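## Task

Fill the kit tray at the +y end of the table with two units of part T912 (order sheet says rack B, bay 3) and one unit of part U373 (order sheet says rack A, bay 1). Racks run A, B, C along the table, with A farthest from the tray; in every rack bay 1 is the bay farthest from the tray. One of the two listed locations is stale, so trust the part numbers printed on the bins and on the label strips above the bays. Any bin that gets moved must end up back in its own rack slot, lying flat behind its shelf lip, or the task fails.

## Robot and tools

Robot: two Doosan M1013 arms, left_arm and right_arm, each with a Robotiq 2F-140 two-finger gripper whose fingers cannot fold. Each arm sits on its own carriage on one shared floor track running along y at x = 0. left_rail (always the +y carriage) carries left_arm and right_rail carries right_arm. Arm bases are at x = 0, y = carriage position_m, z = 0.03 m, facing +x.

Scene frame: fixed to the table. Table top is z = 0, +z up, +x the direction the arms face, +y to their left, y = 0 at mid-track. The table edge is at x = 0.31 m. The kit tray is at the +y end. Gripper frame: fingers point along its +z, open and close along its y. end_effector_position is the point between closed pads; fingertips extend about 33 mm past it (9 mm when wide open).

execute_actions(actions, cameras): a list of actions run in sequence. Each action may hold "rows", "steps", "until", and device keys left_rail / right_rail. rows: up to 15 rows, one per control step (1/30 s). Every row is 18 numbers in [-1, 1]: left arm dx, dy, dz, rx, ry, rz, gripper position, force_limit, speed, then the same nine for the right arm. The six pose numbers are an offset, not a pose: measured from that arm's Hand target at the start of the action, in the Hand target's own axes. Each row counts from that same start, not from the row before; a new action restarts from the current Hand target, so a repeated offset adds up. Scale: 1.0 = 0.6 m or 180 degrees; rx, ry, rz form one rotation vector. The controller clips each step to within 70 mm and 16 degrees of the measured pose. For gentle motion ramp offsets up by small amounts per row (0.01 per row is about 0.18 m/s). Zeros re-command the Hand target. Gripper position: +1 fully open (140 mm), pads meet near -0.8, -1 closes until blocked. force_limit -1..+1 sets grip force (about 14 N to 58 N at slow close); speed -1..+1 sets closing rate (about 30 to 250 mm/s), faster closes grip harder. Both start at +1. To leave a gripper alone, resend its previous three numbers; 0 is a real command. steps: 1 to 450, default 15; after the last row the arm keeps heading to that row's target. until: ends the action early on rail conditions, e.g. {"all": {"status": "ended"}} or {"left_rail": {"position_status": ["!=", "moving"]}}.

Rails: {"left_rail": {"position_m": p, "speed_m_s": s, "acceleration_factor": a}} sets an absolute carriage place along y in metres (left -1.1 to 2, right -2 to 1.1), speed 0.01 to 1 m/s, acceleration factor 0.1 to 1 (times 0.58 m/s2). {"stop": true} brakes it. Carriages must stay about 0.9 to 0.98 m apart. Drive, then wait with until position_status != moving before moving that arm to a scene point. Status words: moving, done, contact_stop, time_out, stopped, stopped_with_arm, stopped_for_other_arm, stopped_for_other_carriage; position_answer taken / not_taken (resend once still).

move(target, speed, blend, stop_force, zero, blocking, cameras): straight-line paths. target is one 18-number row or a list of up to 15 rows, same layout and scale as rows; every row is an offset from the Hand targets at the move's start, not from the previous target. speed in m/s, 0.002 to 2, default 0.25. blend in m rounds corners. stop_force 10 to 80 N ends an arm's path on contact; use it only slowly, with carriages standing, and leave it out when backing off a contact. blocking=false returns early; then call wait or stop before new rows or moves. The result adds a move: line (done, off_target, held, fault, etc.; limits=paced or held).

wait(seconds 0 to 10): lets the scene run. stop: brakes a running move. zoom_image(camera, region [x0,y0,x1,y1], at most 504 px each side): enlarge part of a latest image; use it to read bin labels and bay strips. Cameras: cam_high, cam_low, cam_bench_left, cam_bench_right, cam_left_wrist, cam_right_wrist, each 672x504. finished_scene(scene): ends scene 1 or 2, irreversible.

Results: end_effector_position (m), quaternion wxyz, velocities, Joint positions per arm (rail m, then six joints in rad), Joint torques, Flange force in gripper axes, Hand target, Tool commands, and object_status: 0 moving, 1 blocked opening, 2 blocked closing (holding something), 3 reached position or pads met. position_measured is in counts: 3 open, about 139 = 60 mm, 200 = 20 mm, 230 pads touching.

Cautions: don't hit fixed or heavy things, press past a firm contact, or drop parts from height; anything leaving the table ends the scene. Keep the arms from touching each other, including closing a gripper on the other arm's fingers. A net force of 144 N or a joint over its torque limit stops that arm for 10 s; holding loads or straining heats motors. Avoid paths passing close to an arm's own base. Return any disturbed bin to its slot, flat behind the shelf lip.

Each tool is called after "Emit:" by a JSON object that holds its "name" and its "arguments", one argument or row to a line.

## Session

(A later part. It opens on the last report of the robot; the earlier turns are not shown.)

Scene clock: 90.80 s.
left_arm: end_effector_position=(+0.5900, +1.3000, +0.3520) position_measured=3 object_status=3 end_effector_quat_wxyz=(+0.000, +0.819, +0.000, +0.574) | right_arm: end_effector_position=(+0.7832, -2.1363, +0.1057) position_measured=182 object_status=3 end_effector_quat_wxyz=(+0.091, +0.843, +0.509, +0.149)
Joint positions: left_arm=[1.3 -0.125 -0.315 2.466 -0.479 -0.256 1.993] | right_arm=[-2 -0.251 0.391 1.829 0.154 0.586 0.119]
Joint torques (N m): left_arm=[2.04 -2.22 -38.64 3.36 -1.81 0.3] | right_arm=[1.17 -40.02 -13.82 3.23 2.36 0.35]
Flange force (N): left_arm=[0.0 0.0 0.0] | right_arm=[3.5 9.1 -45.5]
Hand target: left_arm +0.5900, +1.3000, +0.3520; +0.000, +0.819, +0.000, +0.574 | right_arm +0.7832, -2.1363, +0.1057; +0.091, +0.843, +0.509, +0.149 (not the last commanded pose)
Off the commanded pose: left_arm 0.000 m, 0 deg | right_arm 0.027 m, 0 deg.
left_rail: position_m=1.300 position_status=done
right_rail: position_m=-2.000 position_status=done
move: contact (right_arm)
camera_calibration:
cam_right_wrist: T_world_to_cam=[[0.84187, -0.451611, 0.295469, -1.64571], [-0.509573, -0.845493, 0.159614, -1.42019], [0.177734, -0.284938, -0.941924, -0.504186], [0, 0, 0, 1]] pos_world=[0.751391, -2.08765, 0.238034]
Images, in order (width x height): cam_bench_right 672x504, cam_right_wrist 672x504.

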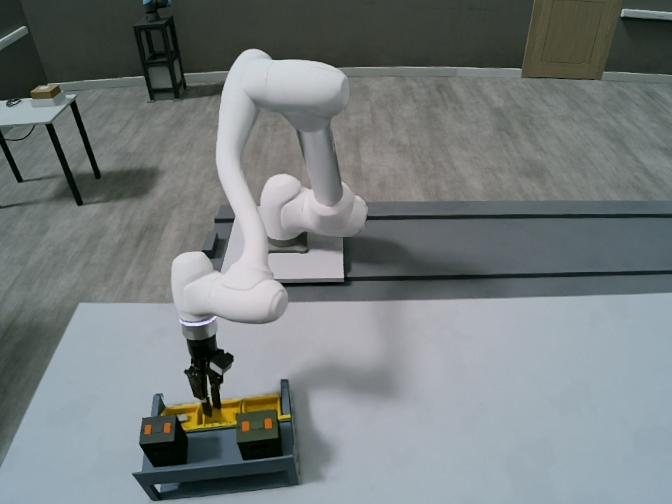

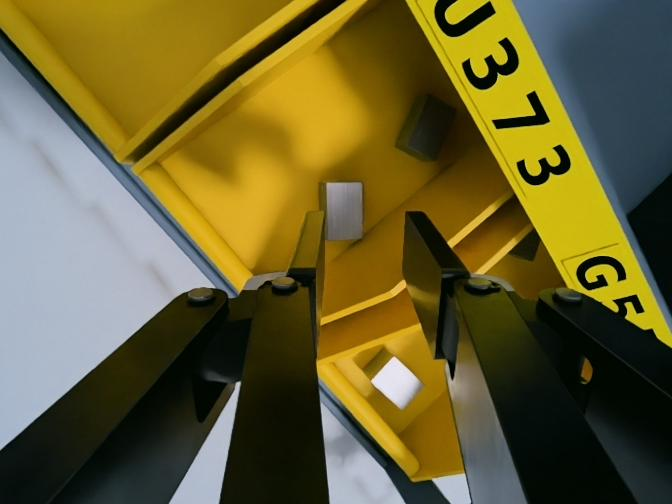

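Emit:
{"name": "move", "arguments": {
  "target": [0,0,0,0,0,0,1,1,1,0.0265,0.0505,-0.157,0,0,0.346,-0.42,1,0],
  "speed": 0.1,
  "cameras": ["cam_right_wrist"]
}}

Emit:
{"name": "move", "arguments": {
  "target": [0,0,0,0,0,0,1,1,1,-0.33,0,0.091,0,0,0,-0.42,1,0],
  "speed": 0.15,
  "cameras": ["cam_right_wrist"]
}}

Emit:
{"name": "move", "arguments": {
  "target": [0,0,0,0,0,0,1,1,1,-0.0684,0,0.188,0,0,0,-0.42,1,0],
  "speed": 0.03,
  "stop_force": 12,
  "cameras": ["cam_right_wrist"]
}}

Scene clock: 115.47 s.
left_arm: end_effector_position=(+0.5900, +1.3000, +0.3520) position_measured=3 object_status=3 end_effector_quat_wxyz=(+0.000, +0.819, +0.000, +0.574) | right_arm: end_effector_position=(+0.7829, -2.1363, +0.2060) position_measured=182 object_status=3 end_effector_quat_wxyz=(+0.000, +0.985, +0.000, +0.175)
Joint positions: left_arm=[1.3 -0.125 -0.315 2.466 -0.479 -0.256 1.993] | right_arm=[-2 -0.251 0.302 1.745 0.124 0.757 1.244]
Joint torques (N m): left_arm=[1.82 -2.04 -38.64 3.37 -1.81 0.29] | right_arm=[0.99 -67.1 -36.72 3.8 -1.42 0.19]
Flange force (N): left_arm=[0.0 0.0 0.0] | right_arm=[1.7 2.3 -5.9]
Hand target: left_arm +0.5900, +1.3000, +0.3520; +0.000, +0.819, +0.000, +0.574 | right_arm +0.7829, -2.1363, +0.2059; +0.000, +0.985, +0.000, +0.175
Off the commanded pose: left_arm 0.000 m, 0 deg | right_arm 0.000 m, 0 deg.
left_rail: position_m=1.300 position_status=done
right_rail: position_m=-2.000 position_status=done
move: done
camera_calibration:
cam_right_wrist: T_world_to_cam=[[0.0183024, -0.999815, -0.00590482, -2.13931], [-0.999619, -0.0181762, -0.0207692, 0.751888], [0.020658, 0.0062827, -0.999767, 0.347237], [0, 0, 0, 1]] pos_world=[0.783583, -2.12742, 0.350139]
Images, in order (width x height): cam_right_wrist 672x504.

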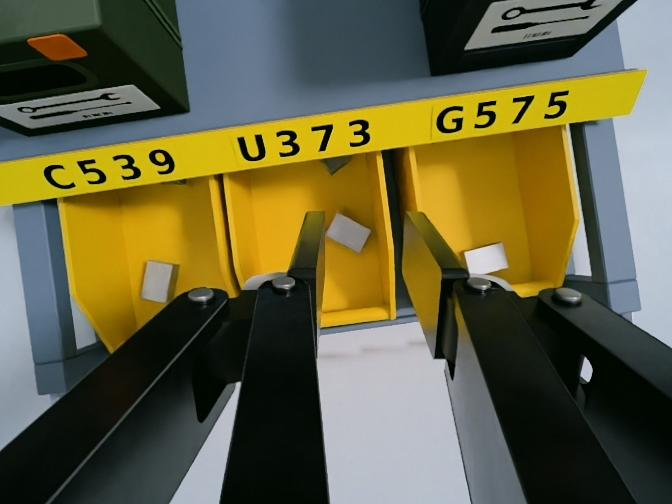

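Scene clock: 117.20 s.
left_arm: end_effector_position=(+0.5900, +1.3000, +0.3520) position_measured=3 object_status=3 end_effector_quat_wxyz=(+0.000, +0.819, +0.000, +0.574) | right_arm: end_effector_position=(+0.6158, -2.1363, +0.0865) position_measured=182 object_status=3 end_effector_quat_wxyz=(+0.000, +0.985, +0.000, +0.175)
Joint positions: left_arm=[1.3 -0.125 -0.315 2.466 -0.479 -0.256 1.993] | right_arm=[-2 -0.331 0.195 2.153 0.247 0.472 1.037]
Joint torques (N m): left_arm=[2.03 -2.04 -38.69 3.39 -1.8 0.29] | right_arm=[0.95 -49.83 -29.91 2.98 -1.36 0.2]
Flange force (N): left_arm=[0.0 0.0 0.0] | right_arm=[1.5 3.1 -6.2]
Hand target: left_arm +0.5900, +1.3000, +0.3520; +0.000, +0.819, +0.000, +0.574 | right_arm +0.6158, -2.1363, +0.0865; +0.000, +0.985, +0.000, +0.175
Off the commanded pose: left_arm 0.000 m, 0 deg | right_arm 0.000 m, 0 deg.
left_rail: position_m=1.300 position_status=done
right_rail: position_m=-2.000 position_status=done
move: done
camera_calibration:
cam_right_wrist: T_world_to_cam=[[0.0184024, -0.999813, -0.00590346, -2.13711], [-0.999617, -0.0182762, -0.0207699, 0.582257], [0.0206582, 0.00628341, -0.999767, 0.231316], [0, 0, 0, 1]] pos_world=[0.616583, -2.12752, 0.230739]
Images, in order (width x height): cam_right_wrist 672x504.

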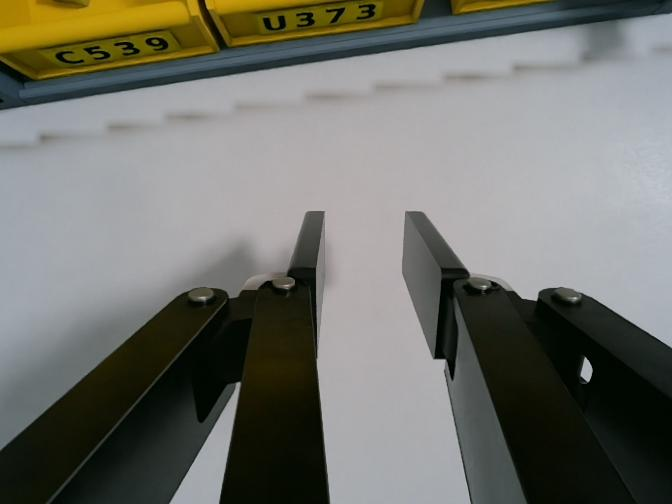

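Scene clock: 119.53 s.
left_arm: end_effector_position=(+0.5900, +1.3000, +0.3520) position_measured=3 object_status=3 end_effector_quat_wxyz=(+0.000, +0.819, +0.000, +0.574) | right_arm: end_effector_position=(+0.6161, -2.1364, +0.0345) position_measured=182 object_status=3 end_effector_quat_wxyz=(+0.000, +0.985, +0.000, +0.175)
Joint positions: left_arm=[1.3 -0.125 -0.315 2.466 -0.479 -0.256 1.993] | right_arm=[-2 -0.331 0.27 2.188 0.316 0.366 0.962]
Joint torques (N m): left_arm=[2.19 -2.34 -38.77 3.39 -1.78 0.3] | right_arm=[4.45 0.91 -14.35 2.91 -5.24 0.12]
Flange force (N): left_arm=[0.0 0.0 0.0] | right_arm=[-5.6 -1.1 -115.1]
Hand target: left_arm +0.5900, +1.3000, +0.3520; +0.000, +0.819, +0.000, +0.574 | right_arm +0.6161, -2.1364, +0.0345; +0.000, +0.985, +0.000, +0.175 (not the last commanded pose)
Off the commanded pose: left_arm 0.000 m, 0 deg | right_arm 0.068 m, 0 deg.
left_rail: position_m=1.300 position_status=done
right_rail: position_m=-2.000 position_status=done
move: contact (right_arm)
camera_calibration:
cam_right_wrist: T_world_to_cam=[[0.0184008, -0.999814, -0.00569982, -2.13746], [-0.999613, -0.0182776, -0.0209662, 0.581406], [0.0208581, 0.00608341, -0.999764, 0.178774], [0, 0, 0, 1]] pos_world=[0.616783, -2.12752, 0.178739]
Images, in order (width x height): cam_right_wrist 672x504.

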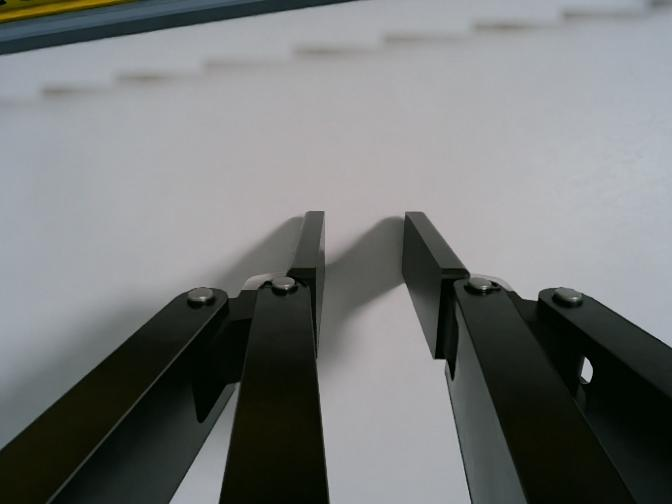

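Emit:
{"name": "move", "arguments": {
  "target": [
    [0,0,0,0,0,0,1,1,1,0.057,0,-0.157,0,0,0,-0.42,1,0],
    [0,0,0,0,0,0,1,1,1,0.344,-0.0123,-0.0442,0,0,-0.346,-0.42,1,0]
  ],
  "speed": 0.15,
  "cameras": ["cam_right_wrist"]
}}

Emit:
{"name": "move", "arguments": {
  "target": [0,0,0,0,0,0,1,1,1,-0.0207,-0.0394,0.1222,0,0,0,-0.42,1,0],
  "speed": 0.02,
  "stop_force": 12,
  "cameras": ["cam_right_wrist"]
}}

Scene clock: 134.83 s.
left_arm: end_effector_position=(+0.5900, +1.3000, +0.3520) position_measured=3 object_status=3 end_effector_quat_wxyz=(+0.000, +0.819, +0.000, +0.574) | right_arm: end_effector_position=(+0.8007, -2.1289, +0.1304) position_measured=182 object_status=3 end_effector_quat_wxyz=(+0.091, +0.843, +0.509, +0.149)
Joint positions: left_arm=[1.3 -0.125 -0.315 2.466 -0.479 -0.256 1.993] | right_arm=[-2 -0.235 0.388 1.779 0.134 0.636 0.155]
Joint torques (N m): left_arm=[2.04 -2.17 -38.76 3.36 -1.83 0.3] | right_arm=[0.71 -72.83 -34.26 3.51 -1.35 0.17]
Flange force (N): left_arm=[0.0 0.0 0.0] | right_arm=[-0.9 2.8 -5.5]
Hand target: left_arm +0.5900, +1.3000, +0.3520; +0.000, +0.819, +0.000, +0.574 | right_arm +0.8007, -2.1289, +0.1304; +0.091, +0.843, +0.509, +0.149
Off the commanded pose: left_arm 0.000 m, 0 deg | right_arm 0.000 m, 0 deg.
left_rail: position_m=1.300 position_status=done
right_rail: position_m=-2.000 position_status=done
move: done
camera_calibration:
cam_right_wrist: T_world_to_cam=[[0.841853, -0.451441, 0.295778, -1.66407], [-0.509504, -0.845527, 0.159654, -1.40901], [0.178014, -0.285105, -0.941821, -0.482485], [0, 0, 0, 1]] pos_world=[0.768891, -2.08015, 0.262735]
Images, in order (width x height): cam_right_wrist 672x504.

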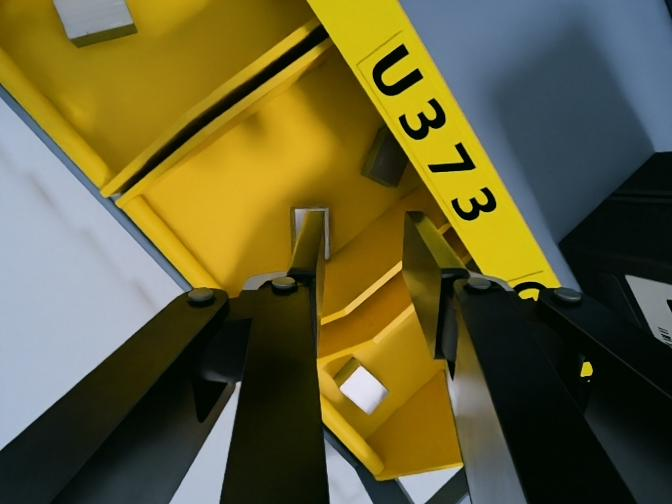

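Scene clock: 139.33 s.
left_arm: end_effector_position=(+0.5900, +1.3000, +0.3520) position_measured=3 object_status=3 end_effector_quat_wxyz=(+0.000, +0.819, +0.000, +0.574) | right_arm: end_effector_position=(+0.8009, -2.1290, +0.0523) position_measured=182 object_status=3 end_effector_quat_wxyz=(+0.091, +0.843, +0.509, +0.149)
Joint positions: left_arm=[1.3 -0.125 -0.315 2.466 -0.479 -0.256 1.993] | right_arm=[-2 -0.235 0.468 1.829 0.164 0.507 0.119]
Joint torques (N m): left_arm=[2.29 -2.04 -38.75 3.4 -1.77 0.29] | right_arm=[0.87 -77.12 -31.03 3.14 -1.38 0.16]
Flange force (N): left_arm=[0.0 0.0 0.0] | right_arm=[-1.1 2.9 -6.3]
Hand target: left_arm +0.5900, +1.3000, +0.3520; +0.000, +0.819, +0.000, +0.574 | right_arm +0.8009, -2.1290, +0.0524; +0.091, +0.843, +0.509, +0.149
Off the commanded pose: left_arm 0.000 m, 0 deg | right_arm 0.000 m, 0 deg.
left_rail: position_m=1.300 position_status=done
right_rail: position_m=-2.000 position_status=done
move: done
camera_calibration:
cam_right_wrist: T_world_to_cam=[[0.841809, -0.451588, 0.295678, -1.64139], [-0.509608, -0.845478, 0.159584, -1.39647], [0.177923, -0.285019, -0.941864, -0.555859], [0, 0, 0, 1]] pos_world=[0.768991, -2.08035, 0.184634]
Images, in order (width x height): cam_right_wrist 672x504.

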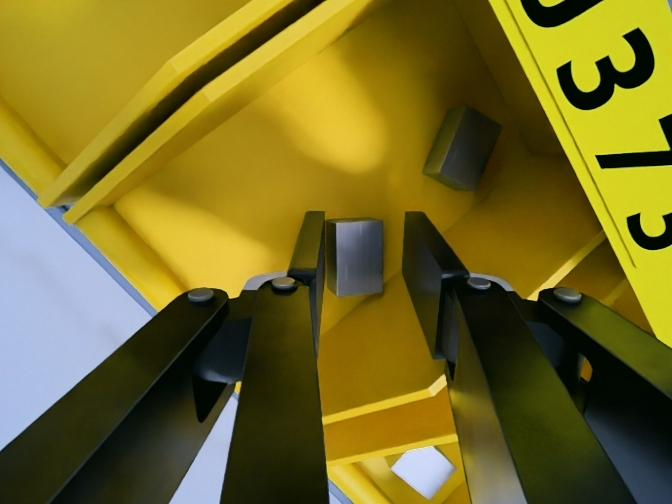

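Emit:
{"name": "move", "arguments": {
  "target": [0,0,0,0,0,0,1,1,1,-0.003,-0.005,0.0125,0,0,0,-0.42,1,0],
  "speed": 0.01,
  "stop_force": 12,
  "cameras": []
}}

Emit:
{"name": "execute_actions", "arguments": {
  "actions": [
    {"rows":[[0,0,0,0,0,0,1,1,1,0,0,0,0,0,0,-1,-0.5,-1]],"steps":90}
  ],
  "cameras": ["cam_right_wrist"]
}}

Scene clock: 141.83 s.
left_arm: end_effector_position=(+0.5900, +1.3000, +0.3520) position_measured=3 object_status=3 end_effector_quat_wxyz=(+0.000, +0.819, +0.000, +0.574) | right_arm: end_effector_position=(+0.8007, -2.1291, +0.0485) position_measured=182 object_status=3 end_effector_quat_wxyz=(+0.091, +0.843, +0.509, +0.150)
Joint positions: left_arm=[1.3 -0.125 -0.315 2.466 -0.479 -0.256 1.993] | right_arm=[-2 -0.235 0.472 1.832 0.166 0.5 0.116]
Joint torques (N m): left_arm=[2.05 -1.96 -38.8 3.37 -1.79 0.32] | right_arm=[0.05 -61.3 -24.25 2.68 -1.39 0.12]
Flange force (N): left_arm=[0.0 0.0 0.0] | right_arm=[1.8 3.5 -28.2]
Hand target: left_arm +0.5900, +1.3000, +0.3520; +0.000, +0.819, +0.000, +0.574 | right_arm +0.8007, -2.1291, +0.0485; +0.091, +0.843, +0.509, +0.150 (not the last commanded pose)
Off the commanded pose: left_arm 0.000 m, 0 deg | right_arm 0.004 m, 0 deg.
left_rail: position_m=1.300 position_status=done
right_rail: position_m=-2.000 position_status=done
move: contact (right_arm)
No camera images: "cameras" was empty.

Scene clock: 145.03 s.
left_arm: end_effector_position=(+0.5900, +1.3000, +0.3520) position_measured=3 object_status=3 end_effector_quat_wxyz=(+0.000, +0.819, +0.000, +0.574) | right_arm: end_effector_position=(+0.8006, -2.1291, +0.0485) position_measured=197 object_status=2 end_effector_quat_wxyz=(+0.091, +0.843, +0.509, +0.150)
Joint positions: left_arm=[1.3 -0.125 -0.315 2.466 -0.479 -0.256 1.993] | right_arm=[-2 -0.235 0.472 1.832 0.166 0.5 0.116]
Joint torques (N m): left_arm=[2.02 -2.12 -38.62 3.39 -1.79 0.32] | right_arm=[0.98 -74.99 -29.83 3.15 -1.27 0.18]
Flange force (N): left_arm=[0.0 0.0 0.0] | right_arm=[-0.5 2.9 -9.8]
Hand target: left_arm +0.5900, +1.3000, +0.3520; +0.000, +0.819, +0.000, +0.574 | right_arm +0.8007, -2.1291, +0.0485; +0.091, +0.843, +0.509, +0.150
Off the commanded pose: left_arm 0.000 m, 0 deg | right_arm 0.000 m, 0 deg.
left_rail: position_m=1.300 position_status=done
right_rail: position_m=-2.000 position_status=done
camera_calibration:
cam_right_wrist: T_world_to_cam=[[0.841752, -0.451542, 0.295911, -1.64002], [-0.509631, -0.845465, 0.159575, -1.39599], [0.178128, -0.285128, -0.941792, -0.559923], [0, 0, 0, 1]] pos_world=[0.76879, -2.08045, 0.180734]
Images, in order (width x height): cam_right_wrist 672x504.

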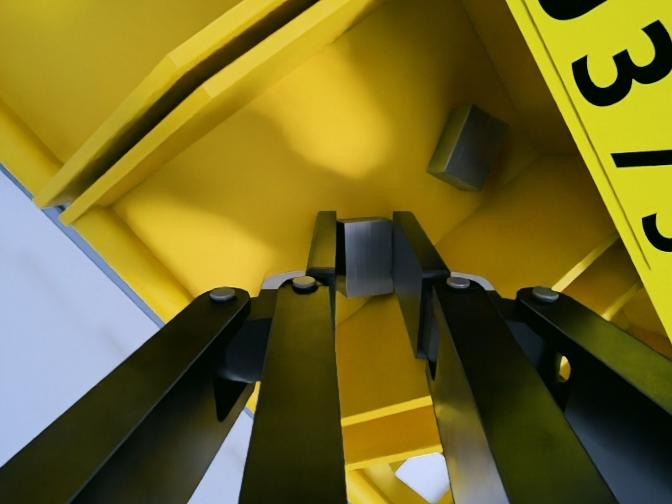

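Emit:
{"name": "move", "arguments": {
  "target": [
    [0,0,0,0,0,0,1,1,1,0.0016,0.003,-0.0094,0,0,0,-1,-0.5,-1],
    [0,0,0,0,0,0,1,1,1,-0.0294,0.0215,-0.0088,0,0,0,-1,-0.5,-1],
    [0,0,0,0,0,0,1,1,1,0.0016,0.003,-0.0094,0,0,0,-1,-0.5,-1],
    [0,0,0,0,0,0,1,1,1,0.0424,0.0808,-0.2507,0,0,0,-1,-0.5,-1],
    [0,0,0,0,0,0,1,1,1,-0.05,0.0808,-0.30,0,0,0.346,-1,-0.5,-1]
  ],
  "speed": [0.03,0.03,0.05,0.1,0.2],
  "cameras": ["cam_right_wrist"]
}}

Scene clock: 158.30 s.
left_arm: end_effector_position=(+0.5900, +1.3000, +0.3520) position_measured=3 object_status=3 end_effector_quat_wxyz=(+0.000, +0.819, +0.000, +0.574) | right_arm: end_effector_position=(+0.7658, -2.1781, +0.2275) position_measured=199 object_status=2 end_effector_quat_wxyz=(+0.001, +0.985, +0.000, +0.175)
Joint positions: left_arm=[1.3 -0.125 -0.315 2.466 -0.479 -0.256 1.993] | right_arm=[-2 -0.318 0.276 1.737 0.15 0.798 1.167]
Joint torques (N m): left_arm=[2.04 -2.21 -38.68 3.36 -1.81 0.33] | right_arm=[0.83 -65.72 -37.61 3.98 -1.52 0.17]
Flange force (N): left_arm=[0.0 0.0 0.0] | right_arm=[1.7 1.7 -5.6]
Hand target: left_arm +0.5900, +1.3000, +0.3520; +0.000, +0.819, +0.000, +0.574 | right_arm +0.7658, -2.1781, +0.2275; +0.001, +0.985, +0.000, +0.175
Off the commanded pose: left_arm 0.000 m, 0 deg | right_arm 0.000 m, 0 deg.
left_rail: position_m=1.300 position_status=done
right_rail: position_m=-2.000 position_status=done
move: done
camera_calibration:
cam_right_wrist: T_world_to_cam=[[0.0183027, -0.999816, -0.00569751, -2.18073], [-0.999611, -0.0181784, -0.0211654, 0.73452], [0.0210579, 0.00608268, -0.99976, 0.368705], [0, 0, 0, 1]] pos_world=[0.766383, -2.16922, 0.371738]
Images, in order (width x height): cam_right_wrist 672x504.

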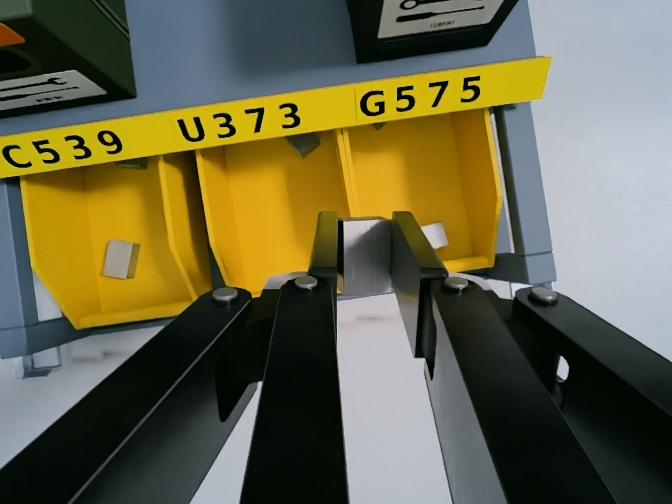

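Emit:
{"name": "zoom_image", "arguments": {
  "camera": "cam_right_wrist",
  "region": [120, 90, 400, 300]
}}

Scaled by 1.800 from the camera's 672x504 image, which has a finer 960x720 frame.

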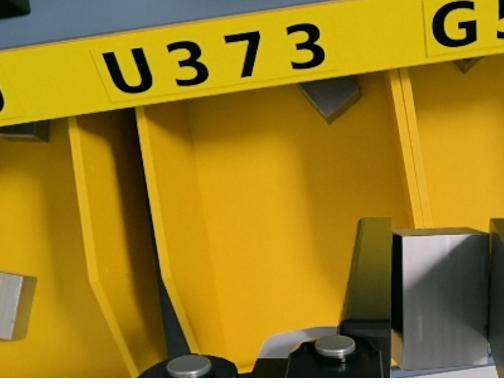

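Emit:
{"name": "move", "arguments": {
  "target": [
    [0,0,0,0,0,0,1,1,1,0.02,0,-0.157,0,0,0,-1,-0.5,-1],
    [0,0,0,0,0,0,1,1,1,-0.244,-0.213,-0.04,0,0,-0.346,-1,-0.5,-1]
  ],
  "speed": 0.2,
  "blend": [0.03,0],
  "cameras": []
}}

Emit:
{"name": "execute_actions", "arguments": {
  "actions": [
    {"right_rail":{"position_m":0.2,"acceleration_factor":0.6},"steps":300,"until":{"all":{"status":"ended"}}}
  ],
  "cameras": ["cam_right_wrist"]
}}

Scene clock: 171.20 s.
left_arm: end_effector_position=(+0.5900, +1.3000, +0.3520) position_measured=3 object_status=3 end_effector_quat_wxyz=(+0.000, +0.819, +0.000, +0.574) | right_arm: end_effector_position=(+0.6201, -2.0502, +0.1995) position_measured=199 object_status=2 end_effector_quat_wxyz=(+0.091, +0.843, +0.509, +0.150)
Joint positions: left_arm=[1.3 -0.125 -0.315 2.466 -0.479 -0.256 1.993] | right_arm=[-2 -0.166 0.047 2.07 0.089 0.679 0.258]
Joint torques (N m): left_arm=[2.16 -2.15 -38.71 3.38 -1.82 0.3] | right_arm=[0.71 -40.62 -35.7 3.63 -1.5 0.16]
Flange force (N): left_arm=[0.0 0.0 0.0] | right_arm=[-1.3 2.8 -5.1]
Hand target: left_arm +0.5900, +1.3000, +0.3520; +0.000, +0.819, +0.000, +0.574 | right_arm +0.6201, -2.0503, +0.1995; +0.091, +0.843, +0.509, +0.150
Off the commanded pose: left_arm 0.000 m, 0 deg | right_arm 0.000 m, 0 deg.
left_rail: position_m=1.300 position_status=done
right_rail: position_m=-2.000 position_status=done
move: done
No camera images: "cameras" was empty.

Scene clock: 176.47 s.
left_arm: end_effector_position=(+0.5900, +1.3000, +0.3520) position_measured=3 object_status=3 end_effector_quat_wxyz=(+0.000, +0.819, +0.000, +0.574) | right_arm: end_effector_position=(+0.6201, +0.1497, +0.1995) position_measured=199 object_status=2 end_effector_quat_wxyz=(+0.091, +0.843, +0.509, +0.150)
Joint positions: left_arm=[1.3 -0.125 -0.315 2.466 -0.479 -0.256 1.993] | right_arm=[0.2 -0.166 0.047 2.07 0.089 0.679 0.258]
Joint torques (N m): left_arm=[2.28 -1.99 -38.76 3.36 -1.8 0.3] | right_arm=[0.94 -40.85 -35.63 3.62 -1.48 0.16]
Flange force (N): left_arm=[0.0 0.0 0.0] | right_arm=[-1.4 3.3 -4.5]
Hand target: left_arm +0.5900, +1.3000, +0.3520; +0.000, +0.819, +0.000, +0.574 | right_arm +0.6201, +0.1497, +0.1995; +0.091, +0.843, +0.509, +0.150
Tool commands: left_gripper/position=+1.0 left_gripper/force_limit=+1.0 left_gripper/speed=+1.0 right_gripper/position=-1.0 right_gripper/force_limit=-0.5 right_gripper/speed=-1.0
Off the commanded pose: left_arm 0.000 m, 0 deg | right_arm 0.000 m, 0 deg.
left_rail: position_m=1.300 position_status=done
right_rail: position_m=0.200 position_status=done
camera_calibration:
cam_right_wrist: T_world_to_cam=[[0.841679, -0.451613, 0.296009, -0.503723], [-0.509717, -0.845429, 0.159493, 0.414731], [0.178226, -0.285123, -0.941775, 0.264155], [0, 0, 0, 1]] pos_world=[0.58829, 0.198454, 0.331734]
Images, in order (width x height): cam_right_wrist 672x504.

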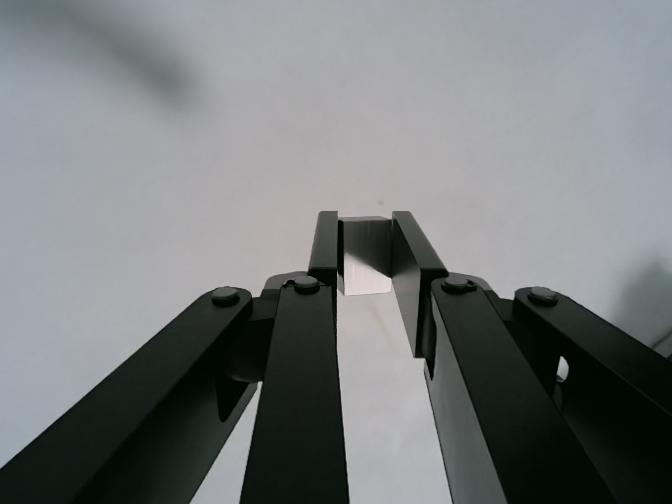

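Emit:
{"name": "move", "arguments": {
  "target": [0,0,0,0,0,0,1,1,1,-0.0406,-0.0773,0.2397,0,0,0,-1,-0.5,-1],
  "speed": 0.12,
  "cameras": []
}}

Emit:
{"name": "move", "arguments": {
  "target": [0,0,0,0,0,0,1,1,1,-0.0034,-0.0066,0.0204,0,0,0,-1,-0.5,-1],
  "speed": 0.01,
  "stop_force": 10,
  "cameras": ["cam_right_wrist"]
}}

Emit:
{"name": "execute_actions", "arguments": {
  "actions": [
    {"rows":[[0,0,0,0,0,0,1,1,1,0,0,0,0,0,0,-0.2,-0.5,-1]],"steps":45}
  ],
  "cameras": []
}}

Emit:
{"name": "move", "arguments": {
  "target": [0,0,0,0,0,0,1,1,1,0.08,0.1515,-0.47,0,0,0,-0.2,-0.5,-1],
  "speed": 0.2,
  "cameras": ["cam_right_wrist"]
}}

Scene clock: 180.17 s.
left_arm: end_effector_position=(+0.5900, +1.3000, +0.3520) position_measured=3 object_status=3 end_effector_quat_wxyz=(+0.000, +0.819, +0.000, +0.574) | right_arm: end_effector_position=(+0.6205, +0.1497, +0.0464) position_measured=199 object_status=2 end_effector_quat_wxyz=(+0.091, +0.843, +0.509, +0.150)
Joint positions: left_arm=[1.3 -0.125 -0.315 2.466 -0.479 -0.256 1.993] | right_arm=[0.2 -0.166 0.237 2.201 0.16 0.36 0.177]
Joint torques (N m): left_arm=[1.98 -2.25 -38.56 3.37 -1.79 0.34] | right_arm=[1.3 -51.56 -27.3 2.67 -1.48 0.17]
Flange force (N): left_arm=[0.0 0.0 0.0] | right_arm=[-2.6 3.5 -5.5]
Hand target: left_arm +0.5900, +1.3000, +0.3520; +0.000, +0.819, +0.000, +0.574 | right_arm +0.6205, +0.1496, +0.0464; +0.091, +0.843, +0.509, +0.150
Off the commanded pose: left_arm 0.000 m, 0 deg | right_arm 0.000 m, 0 deg.
left_rail: position_m=1.300 position_status=done
right_rail: position_m=0.200 position_status=done
move: done
No camera images: "cameras" was empty.

Scene clock: 181.40 s.
left_arm: end_effector_position=(+0.5900, +1.3000, +0.3520) position_measured=3 object_status=3 end_effector_quat_wxyz=(+0.000, +0.819, +0.000, +0.574) | right_arm: end_effector_position=(+0.6207, +0.1496, +0.0401) position_measured=199 object_status=2 end_effector_quat_wxyz=(+0.091, +0.843, +0.509, +0.150)
Joint positions: left_arm=[1.3 -0.125 -0.315 2.466 -0.479 -0.256 1.993] | right_arm=[0.2 -0.167 0.247 2.205 0.166 0.346 0.17]
Joint torques (N m): left_arm=[2.25 -2.18 -38.64 3.4 -1.8 0.29] | right_arm=[0.56 -40.78 -20.07 2.41 -0.23 0.18]
Flange force (N): left_arm=[0.0 0.0 0.0] | right_arm=[0.8 6.5 -23.7]
Hand target: left_arm +0.5900, +1.3000, +0.3520; +0.000, +0.819, +0.000, +0.574 | right_arm +0.6207, +0.1496, +0.0401; +0.091, +0.843, +0.509, +0.150 (not the last commanded pose)
Off the commanded pose: left_arm 0.000 m, 0 deg | right_arm 0.007 m, 0 deg.
left_rail: position_m=1.300 position_status=done
right_rail: position_m=0.200 position_status=done
move: contact (right_arm)
camera_calibration:
cam_right_wrist: T_world_to_cam=[[0.841564, -0.451613, 0.296336, -0.456993], [-0.509801, -0.845394, 0.159411, 0.440381], [0.178528, -0.285227, -0.941686, 0.113745], [0, 0, 0, 1]] pos_world=[0.588789, 0.198354, 0.172334]
Images, in order (width x height): cam_right_wrist 672x504.

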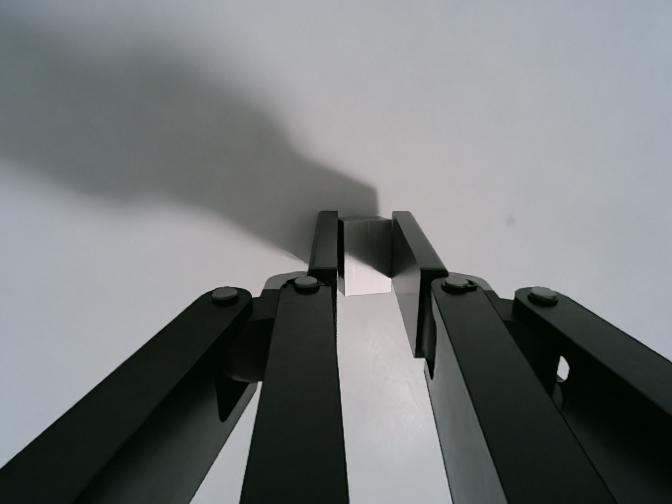

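Scene clock: 183.10 s.
left_arm: end_effector_position=(+0.5900, +1.3000, +0.3520) position_measured=3 object_status=3 end_effector_quat_wxyz=(+0.000, +0.819, +0.000, +0.574) | right_arm: end_effector_position=(+0.6208, +0.1495, +0.0402) position_measured=154 object_status=3 end_effector_quat_wxyz=(+0.091, +0.843, +0.509, +0.150)
Joint positions: left_arm=[1.3 -0.125 -0.315 2.466 -0.479 -0.256 1.993] | right_arm=[0.2 -0.167 0.247 2.205 0.166 0.346 0.17]
Joint torques (N m): left_arm=[2.28 -1.8 -38.75 3.36 -1.77 0.35] | right_arm=[6.43 -27.87 4.96 3.04 9.98 0.36]
Flange force (N): left_arm=[0.0 0.0 0.0] | right_arm=[3.0 34.1 -29.6]
Hand target: left_arm +0.5900, +1.3000, +0.3520; +0.000, +0.819, +0.000, +0.574 | right_arm +0.6207, +0.1496, +0.0401; +0.091, +0.843, +0.509, +0.150
Off the commanded pose: left_arm 0.000 m, 0 deg | right_arm 0.000 m, 0 deg.
left_rail: position_m=1.300 position_status=done
right_rail: position_m=0.200 position_status=done
No camera images: "cameras" was empty.

Scene clock: 184.97 s.
left_arm: end_effector_position=(+0.5900, +1.3000, +0.3520) position_measured=3 object_status=3 end_effector_quat_wxyz=(+0.000, +0.819, +0.000, +0.574) | right_arm: end_effector_position=(+0.6198, +0.1501, +0.3404) position_measured=154 object_status=3 end_effector_quat_wxyz=(+0.091, +0.843, +0.509, +0.150)
Joint positions: left_arm=[1.3 -0.125 -0.315 2.466 -0.479 -0.256 1.993] | right_arm=[0.2 -0.166 -0.052 1.893 0.068 0.954 0.288]
Joint torques (N m): left_arm=[2.1 -2.18 -38.85 3.36 -1.83 0.34] | right_arm=[1.02 -34.42 -39.63 4.11 -1.41 0.15]
Flange force (N): left_arm=[0.0 0.0 0.0] | right_arm=[-1.6 3.1 -5.3]
Hand target: left_arm +0.5900, +1.3000, +0.3520; +0.000, +0.819, +0.000, +0.574 | right_arm +0.6199, +0.1501, +0.3403; +0.091, +0.843, +0.509, +0.150
Off the commanded pose: left_arm 0.000 m, 0 deg | right_arm 0.000 m, 0 deg.
left_rail: position_m=1.300 position_status=done
right_rail: position_m=0.200 position_status=done
move: done
camera_calibration:
cam_right_wrist: T_world_to_cam=[[0.841527, -0.451551, 0.296537, -0.545085], [-0.509797, -0.8454, 0.159395, 0.39248], [0.178717, -0.285309, -0.941626, 0.396714], [0, 0, 0, 1]] pos_world=[0.587889, 0.198854, 0.472634]
Images, in order (width x height): cam_right_wrist 672x504.

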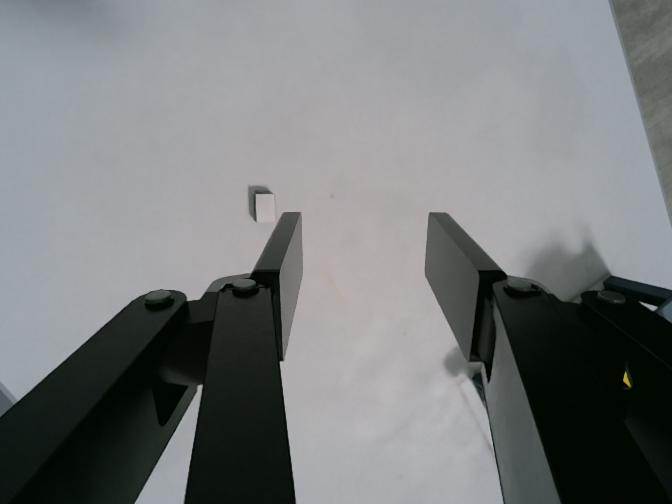

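Emit:
{"name": "execute_actions", "arguments": {
  "actions": [
    {"right_rail":{"position_m":-2.0},"steps":300,"until":{"all":{"status":"ended"}}},
    {"left_rail":{"position_m":0.28},"steps":200,"until":{"all":{"status":"ended"}}}
  ],
  "cameras": []
}}

Emit:
{"name": "move", "arguments": {
  "target": [0.017,0.235,0.047,0,-0.2778,0,-0.2,1,0,0,0,0,0,0,0,-0.2,-0.5,-1],
  "cameras": []
}}

Emit:
{"name": "move", "arguments": {
  "target": [-0.09,0,0.25,0,0,-0.346,-0.2,1,0,0,0,0,0,0,0,-0.2,-0.5,-1],
  "cameras": ["cam_left_wrist","cam_high"]
}}

Scene clock: 196.50 s.
left_arm: end_effector_position=(+0.5900, +0.2801, +0.3520) position_measured=3 object_status=3 end_effector_quat_wxyz=(+0.000, +0.819, +0.000, +0.574) | right_arm: end_effector_position=(+0.6199, -2.0499, +0.3402) position_measured=154 object_status=3 end_effector_quat_wxyz=(+0.091, +0.843, +0.509, +0.150)
Joint positions: left_arm=[0.28 -0.125 -0.315 2.466 -0.479 -0.256 1.993] | right_arm=[-2 -0.166 -0.052 1.893 0.069 0.954 0.288]
Joint torques (N m): left_arm=[2.11 -2.23 -38.6 3.39 -1.8 0.32] | right_arm=[0.87 -34.69 -39.51 4.13 -1.45 0.18]
Flange force (N): left_arm=[0.0 0.0 0.0] | right_arm=[-1.2 3.5 -5.7]
Flange force at the end of the 1st action (N): left_arm=[0.0 0.0 0.0] | right_arm=[-3.4 5.7 -4.6]
Hand target: left_arm +0.5900, +0.2801, +0.3520; +0.000, +0.819, +0.000, +0.574 | right_arm +0.6199, -2.0499, +0.3403; +0.091, +0.843, +0.509, +0.150
Tool commands: left_gripper/position=+1.0 left_gripper/force_limit=+1.0 left_gripper/speed=+1.0 right_gripper/position=-0.2 right_gripper/force_limit=-0.5 right_gripper/speed=-1.0
Off the commanded pose: left_arm 0.000 m, 0 deg | right_arm 0.000 m, 0 deg.
left_rail: position_m=0.280 position_status=done
right_rail: position_m=-2.000 position_status=done
No camera images: "cameras" was empty.

Scene clock: 198.63 s.
left_arm: end_effector_position=(+0.6200, +0.1390, +0.3520) position_measured=154 object_status=3 end_effector_quat_wxyz=(+0.000, +0.985, +0.000, +0.174) | right_arm: end_effector_position=(+0.6199, -2.0499, +0.3402) position_measured=154 object_status=3 end_effector_quat_wxyz=(+0.091, +0.843, +0.509, +0.150)
Joint positions: left_arm=[0.28 -0.337 -0.028 1.848 0.136 0.995 1.178] | right_arm=[-2 -0.166 -0.052 1.893 0.069 0.954 0.288]
Joint torques (N m): left_arm=[1.98 -36.26 -43.69 4.42 -0.3 0.32] | right_arm=[1.04 -34.92 -39.57 4.16 -1.45 0.18]
Flange force (N): left_arm=[-8.3 2.6 -0.8] | right_arm=[-1.4 4.6 -4.3]
Hand target: left_arm +0.6200, +0.1390, +0.3520; +0.000, +0.985, +0.000, +0.174 | right_arm +0.6199, -2.0499, +0.3403; +0.091, +0.843, +0.509, +0.150
Off the commanded pose: left_arm 0.000 m, 0 deg | right_arm 0.000 m, 0 deg.
left_rail: position_m=0.280 position_status=done
right_rail: position_m=-2.000 position_status=done
move: done
No camera images: "cameras" was empty.

Scene clock: 201.23 s.
left_arm: end_effector_position=(+0.6206, +0.1390, +0.1925) position_measured=154 object_status=3 end_effector_quat_wxyz=(+0.090, +0.843, +0.509, +0.149) | right_arm: end_effector_position=(+0.6199, -2.0499, +0.3403) position_measured=154 object_status=3 end_effector_quat_wxyz=(+0.091, +0.843, +0.509, +0.150)
Joint positions: left_arm=[0.28 -0.337 0.081 2.046 0.179 0.691 0.028] | right_arm=[-2 -0.166 -0.052 1.893 0.069 0.954 0.288]
Joint torques (N m): left_arm=[1.85 -41.47 -39.06 3.84 -0.28 0.35] | right_arm=[0.87 -34.54 -39.67 4.14 -1.4 0.17]
Flange force (N): left_arm=[-6.1 -7.7 -4.5] | right_arm=[-1.1 2.8 -5.6]
Hand target: left_arm +0.6206, +0.1390, +0.1925; +0.090, +0.843, +0.509, +0.149 | right_arm +0.6199, -2.0499, +0.3403; +0.091, +0.843, +0.509, +0.150
Off the commanded pose: left_arm 0.000 m, 0 deg | right_arm 0.000 m, 0 deg.
left_rail: position_m=0.280 position_status=done
right_rail: position_m=-2.000 position_status=done
move: done
camera_calibration:
cam_left_wrist: T_world_to_cam=[[0.830641, -0.476193, 0.288576, -0.490386], [-0.535177, -0.825837, 0.177704, 0.415055], [0.153695, -0.302048, -0.940821, 0.269256], [0, 0, 0, 1]] pos_world=[0.588079, 0.190578, 0.321078]
Images, in order (width x height): cam_high 672x504, cam_left_wrist 672x504.

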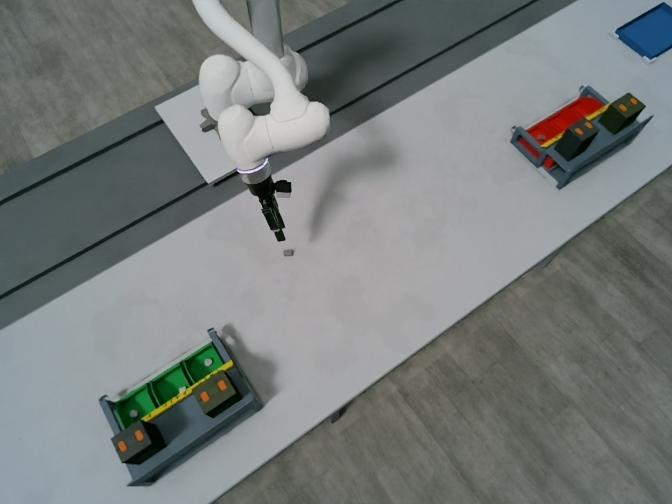

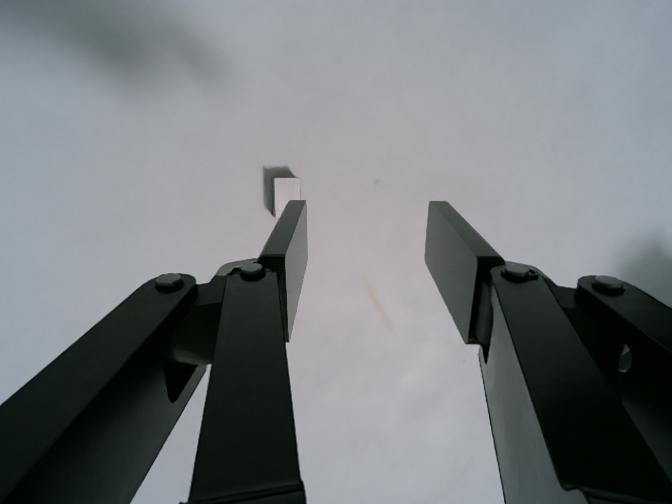

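Emit:
{"name": "move", "arguments": {
  "target": [-0.0263,-0.0849,0.222,0,0,0,-0.2,1,0,0,0,0,0,0,0,-0.2,-0.5,-1],
  "speed": 0.1,
  "cameras": ["cam_left_wrist"]
}}

Emit:
{"name": "move", "arguments": {
  "target": [-0.0029,-0.005,0.0155,0,0,0,-0.2,1,0,0,0,0,0,0,0,-0.2,-0.5,-1],
  "speed": 0.01,
  "stop_force": 10,
  "cameras": ["cam_left_wrist"]
}}

Scene clock: 206.27 s.
left_arm: end_effector_position=(+0.6169, +0.1488, +0.0494) position_measured=154 object_status=3 end_effector_quat_wxyz=(+0.090, +0.843, +0.509, +0.149) | right_arm: end_effector_position=(+0.6199, -2.0499, +0.3403) position_measured=154 object_status=3 end_effector_quat_wxyz=(+0.091, +0.843, +0.509, +0.150)
Joint positions: left_arm=[0.28 -0.322 0.248 2.178 0.283 0.398 -0.082] | right_arm=[-2 -0.166 -0.052 1.893 0.069 0.954 0.288]
Joint torques (N m): left_arm=[2.39 -51.23 -31.39 2.86 -0.2 0.3] | right_arm=[1.11 -34.53 -39.54 4.09 -1.43 0.2]
Flange force (N): left_arm=[-6.3 -6.2 -7.2] | right_arm=[-1.8 3.7 -5.2]
Hand target: left_arm +0.6169, +0.1487, +0.0494; +0.090, +0.843, +0.509, +0.149 | right_arm +0.6199, -2.0499, +0.3403; +0.091, +0.843, +0.509, +0.150
Off the commanded pose: left_arm 0.000 m, 0 deg | right_arm 0.000 m, 0 deg.
left_rail: position_m=0.280 position_status=done
right_rail: position_m=-2.000 position_status=done
move: done
camera_calibration:
cam_left_wrist: T_world_to_cam=[[0.830686, -0.476124, 0.288561, -0.441388], [-0.535107, -0.825877, 0.177729, 0.446561], [0.153695, -0.302047, -0.940822, 0.138153], [0, 0, 0, 1]] pos_world=[0.584379, 0.200377, 0.177979]
Images, in order (width x height): cam_left_wrist 672x504.

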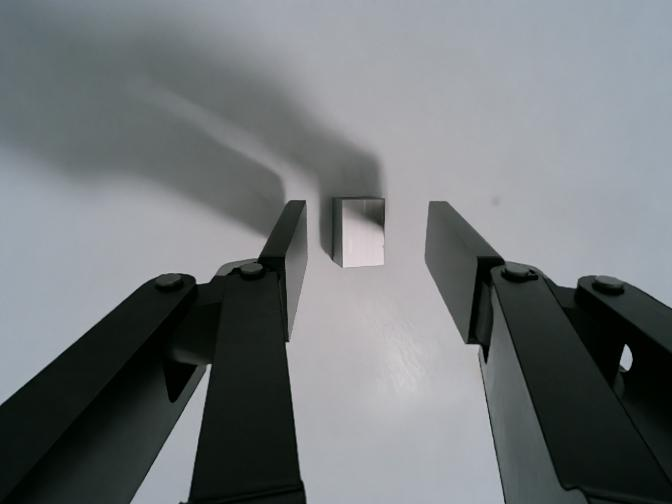

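Scene clock: 207.83 s.
left_arm: end_effector_position=(+0.6169, +0.1486, +0.0395) position_measured=154 object_status=3 end_effector_quat_wxyz=(+0.090, +0.843, +0.509, +0.149) | right_arm: end_effector_position=(+0.6199, -2.0499, +0.3403) position_measured=154 object_status=3 end_effector_quat_wxyz=(+0.091, +0.843, +0.509, +0.150)
Joint positions: left_arm=[0.28 -0.322 0.262 2.184 0.298 0.378 -0.098] | right_arm=[-2 -0.166 -0.052 1.893 0.069 0.954 0.288]
Joint torques (N m): left_arm=[2.02 -47.13 -28.74 2.64 -0.28 0.29] | right_arm=[0.9 -34.66 -39.44 4.13 -1.4 0.16]
Flange force (N): left_arm=[-5.8 -5.4 -15.6] | right_arm=[-1.1 3.7 -5.3]
Hand target: left_arm +0.6169, +0.1486, +0.0395; +0.090, +0.843, +0.509, +0.149 | right_arm +0.6199, -2.0499, +0.3403; +0.091, +0.843, +0.509, +0.150
Off the commanded pose: left_arm 0.000 m, 0 deg | right_arm 0.000 m, 0 deg.
left_rail: position_m=0.280 position_status=done
right_rail: position_m=-2.000 position_status=done
move: done
camera_calibration:
cam_left_wrist: T_world_to_cam=[[0.830641, -0.476193, 0.288576, -0.438506], [-0.535177, -0.825837, 0.177704, 0.448138], [0.153695, -0.302048, -0.940821, 0.128794], [0, 0, 0, 1]] pos_world=[0.584279, 0.200178, 0.168078]
Images, in order (width x height): cam_left_wrist 672x504.

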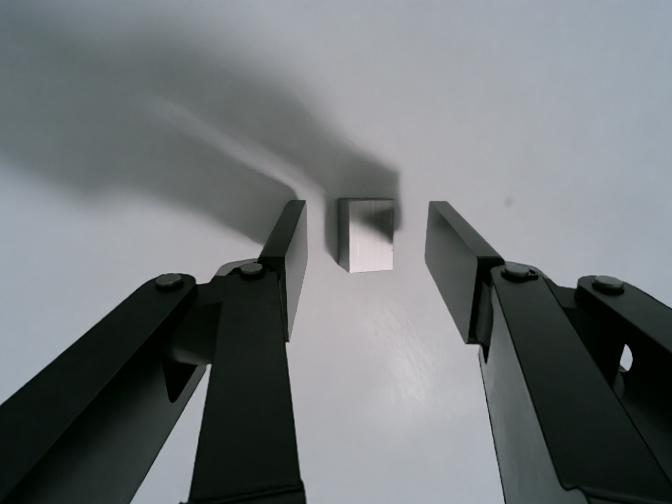

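Emit:
{"name": "execute_actions", "arguments": {
  "actions": [
    {"rows":[[0,0,0,0,0,0,-1,-0.5,-1,0,0,0,0,0,0,-0.2,-0.5,-1]],"steps":70}
  ],
  "cameras": []
}}

Emit:
{"name": "move", "arguments": {
  "target": [0.053,0.101,-0.313,0,0,0,-1,-0.5,-1,0,0,0,0,0,0,-0.2,-0.5,-1],
  "speed": 0.15,
  "cameras": []
}}

Emit:
{"name": "execute_actions", "arguments": {
  "actions": [
    {"left_rail":{"position_m":1.98,"acceleration_factor":0.6},"steps":300,"until":{"all":{"status":"ended"}}}
  ],
  "cameras": ["cam_left_wrist","cam_bench_left"]
}}

Scene clock: 212.77 s.
left_arm: end_effector_position=(+0.6169, +0.1486, +0.0395) position_measured=198 object_status=2 end_effector_quat_wxyz=(+0.090, +0.843, +0.509, +0.149) | right_arm: end_effector_position=(+0.6199, -2.0499, +0.3403) position_measured=154 object_status=3 end_effector_quat_wxyz=(+0.091, +0.843, +0.509, +0.150)
Joint positions: left_arm=[0.28 -0.322 0.262 2.184 0.298 0.378 -0.098] | right_arm=[-2 -0.166 -0.052 1.893 0.069 0.954 0.288]
Joint torques (N m): left_arm=[2.11 -48.51 -28.28 2.68 0.42 0.3] | right_arm=[0.81 -34.44 -39.62 4.11 -1.42 0.22]
Flange force (N): left_arm=[-5.3 -4.6 -11.4] | right_arm=[-1.3 2.9 -5.5]
Hand target: left_arm +0.6169, +0.1486, +0.0395; +0.090, +0.843, +0.509, +0.149 | right_arm +0.6199, -2.0499, +0.3403; +0.091, +0.843, +0.509, +0.150
Off the commanded pose: left_arm 0.000 m, 0 deg | right_arm 0.000 m, 0 deg.
left_rail: position_m=0.280 position_status=done
right_rail: position_m=-2.000 position_status=done
No camera images: "cameras" was empty.

Scene clock: 214.43 s.
left_arm: end_effector_position=(+0.6169, +0.1486, +0.2394) position_measured=198 object_status=2 end_effector_quat_wxyz=(+0.090, +0.843, +0.509, +0.149) | right_arm: end_effector_position=(+0.6199, -2.0499, +0.3403) position_measured=154 object_status=3 end_effector_quat_wxyz=(+0.091, +0.843, +0.509, +0.150)
Joint positions: left_arm=[0.28 -0.322 0.031 2.005 0.155 0.78 0.07] | right_arm=[-2 -0.166 -0.052 1.893 0.069 0.954 0.288]
Joint torques (N m): left_arm=[2.3 -38.43 -41.39 4.13 -0.4 0.34] | right_arm=[0.78 -34.52 -39.45 4.1 -1.42 0.2]
Flange force (N): left_arm=[-7.4 -8.1 -3.4] | right_arm=[-0.9 3.0 -5.9]
Hand target: left_arm +0.6169, +0.1485, +0.2394; +0.090, +0.843, +0.509, +0.149 | right_arm +0.6199, -2.0499, +0.3403; +0.091, +0.843, +0.509, +0.150
Off the commanded pose: left_arm 0.000 m, 0 deg | right_arm 0.000 m, 0 deg.
left_rail: position_m=0.280 position_status=done
right_rail: position_m=-2.000 position_status=done
move: done
No camera images: "cameras" was empty.

Scene clock: 219.10 s.
left_arm: end_effector_position=(+0.6169, +1.8485, +0.2394) position_measured=198 object_status=2 end_effector_quat_wxyz=(+0.090, +0.843, +0.509, +0.149) | right_arm: end_effector_position=(+0.6199, -2.0499, +0.3403) position_measured=154 object_status=3 end_effector_quat_wxyz=(+0.091, +0.843, +0.509, +0.150)
Joint positions: left_arm=[1.98 -0.322 0.031 2.005 0.155 0.78 0.07] | right_arm=[-2 -0.166 -0.052 1.893 0.069 0.954 0.288]
Joint torques (N m): left_arm=[1.94 -38.95 -41.29 4.08 -0.38 0.39] | right_arm=[0.81 -34.62 -39.55 4.14 -1.44 0.15]
Flange force (N): left_arm=[-6.6 -7.5 -3.2] | right_arm=[-0.8 3.0 -5.7]
Hand target: left_arm +0.6169, +1.8485, +0.2394; +0.090, +0.843, +0.509, +0.149 | right_arm +0.6199, -2.0499, +0.3403; +0.091, +0.843, +0.509, +0.150
Tool commands: left_gripper/position=-1.0 left_gripper/force_limit=-0.5 left_gripper/speed=-1.0 right_gripper/position=-0.2 right_gripper/force_limit=-0.5 right_gripper/speed=-1.0
Off the commanded pose: left_arm 0.000 m, 0 deg | right_arm 0.000 m, 0 deg.
left_rail: position_m=1.980 position_status=done
right_rail: position_m=-2.000 position_status=done
camera_calibration:
cam_left_wrist: T_world_to_cam=[[0.830641, -0.476193, 0.288576, 0.313288], [-0.535177, -0.825837, 0.177704, 1.81646], [0.153695, -0.302048, -0.940821, 0.830315], [0, 0, 0, 1]] pos_world=[0.584279, 1.90008, 0.367978]
Images, in order (width x height): cam_bench_left 672x504, cam_left_wrist 672x504.

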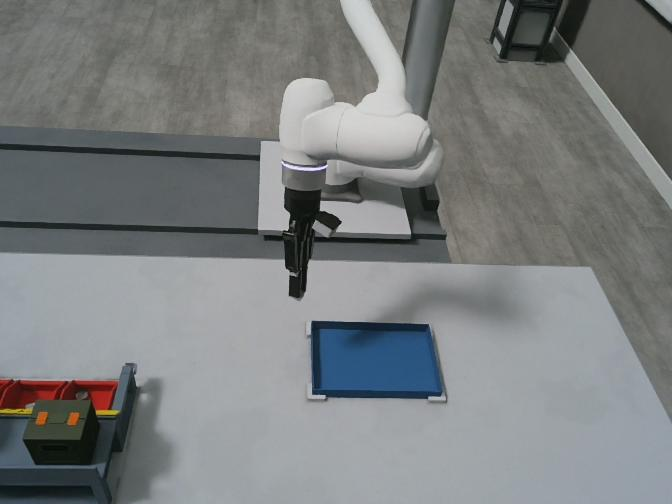

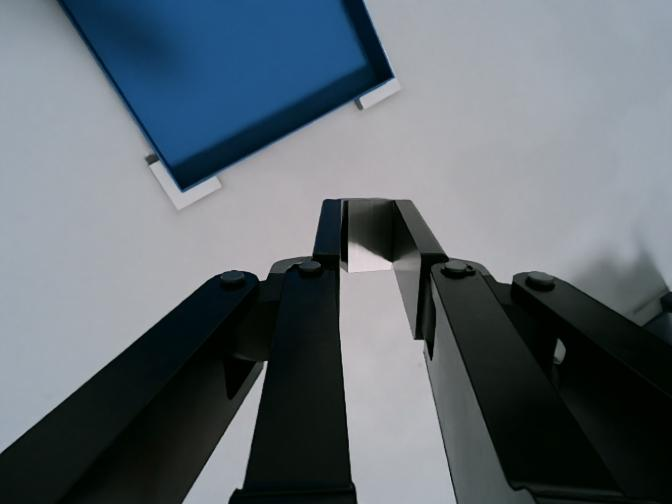

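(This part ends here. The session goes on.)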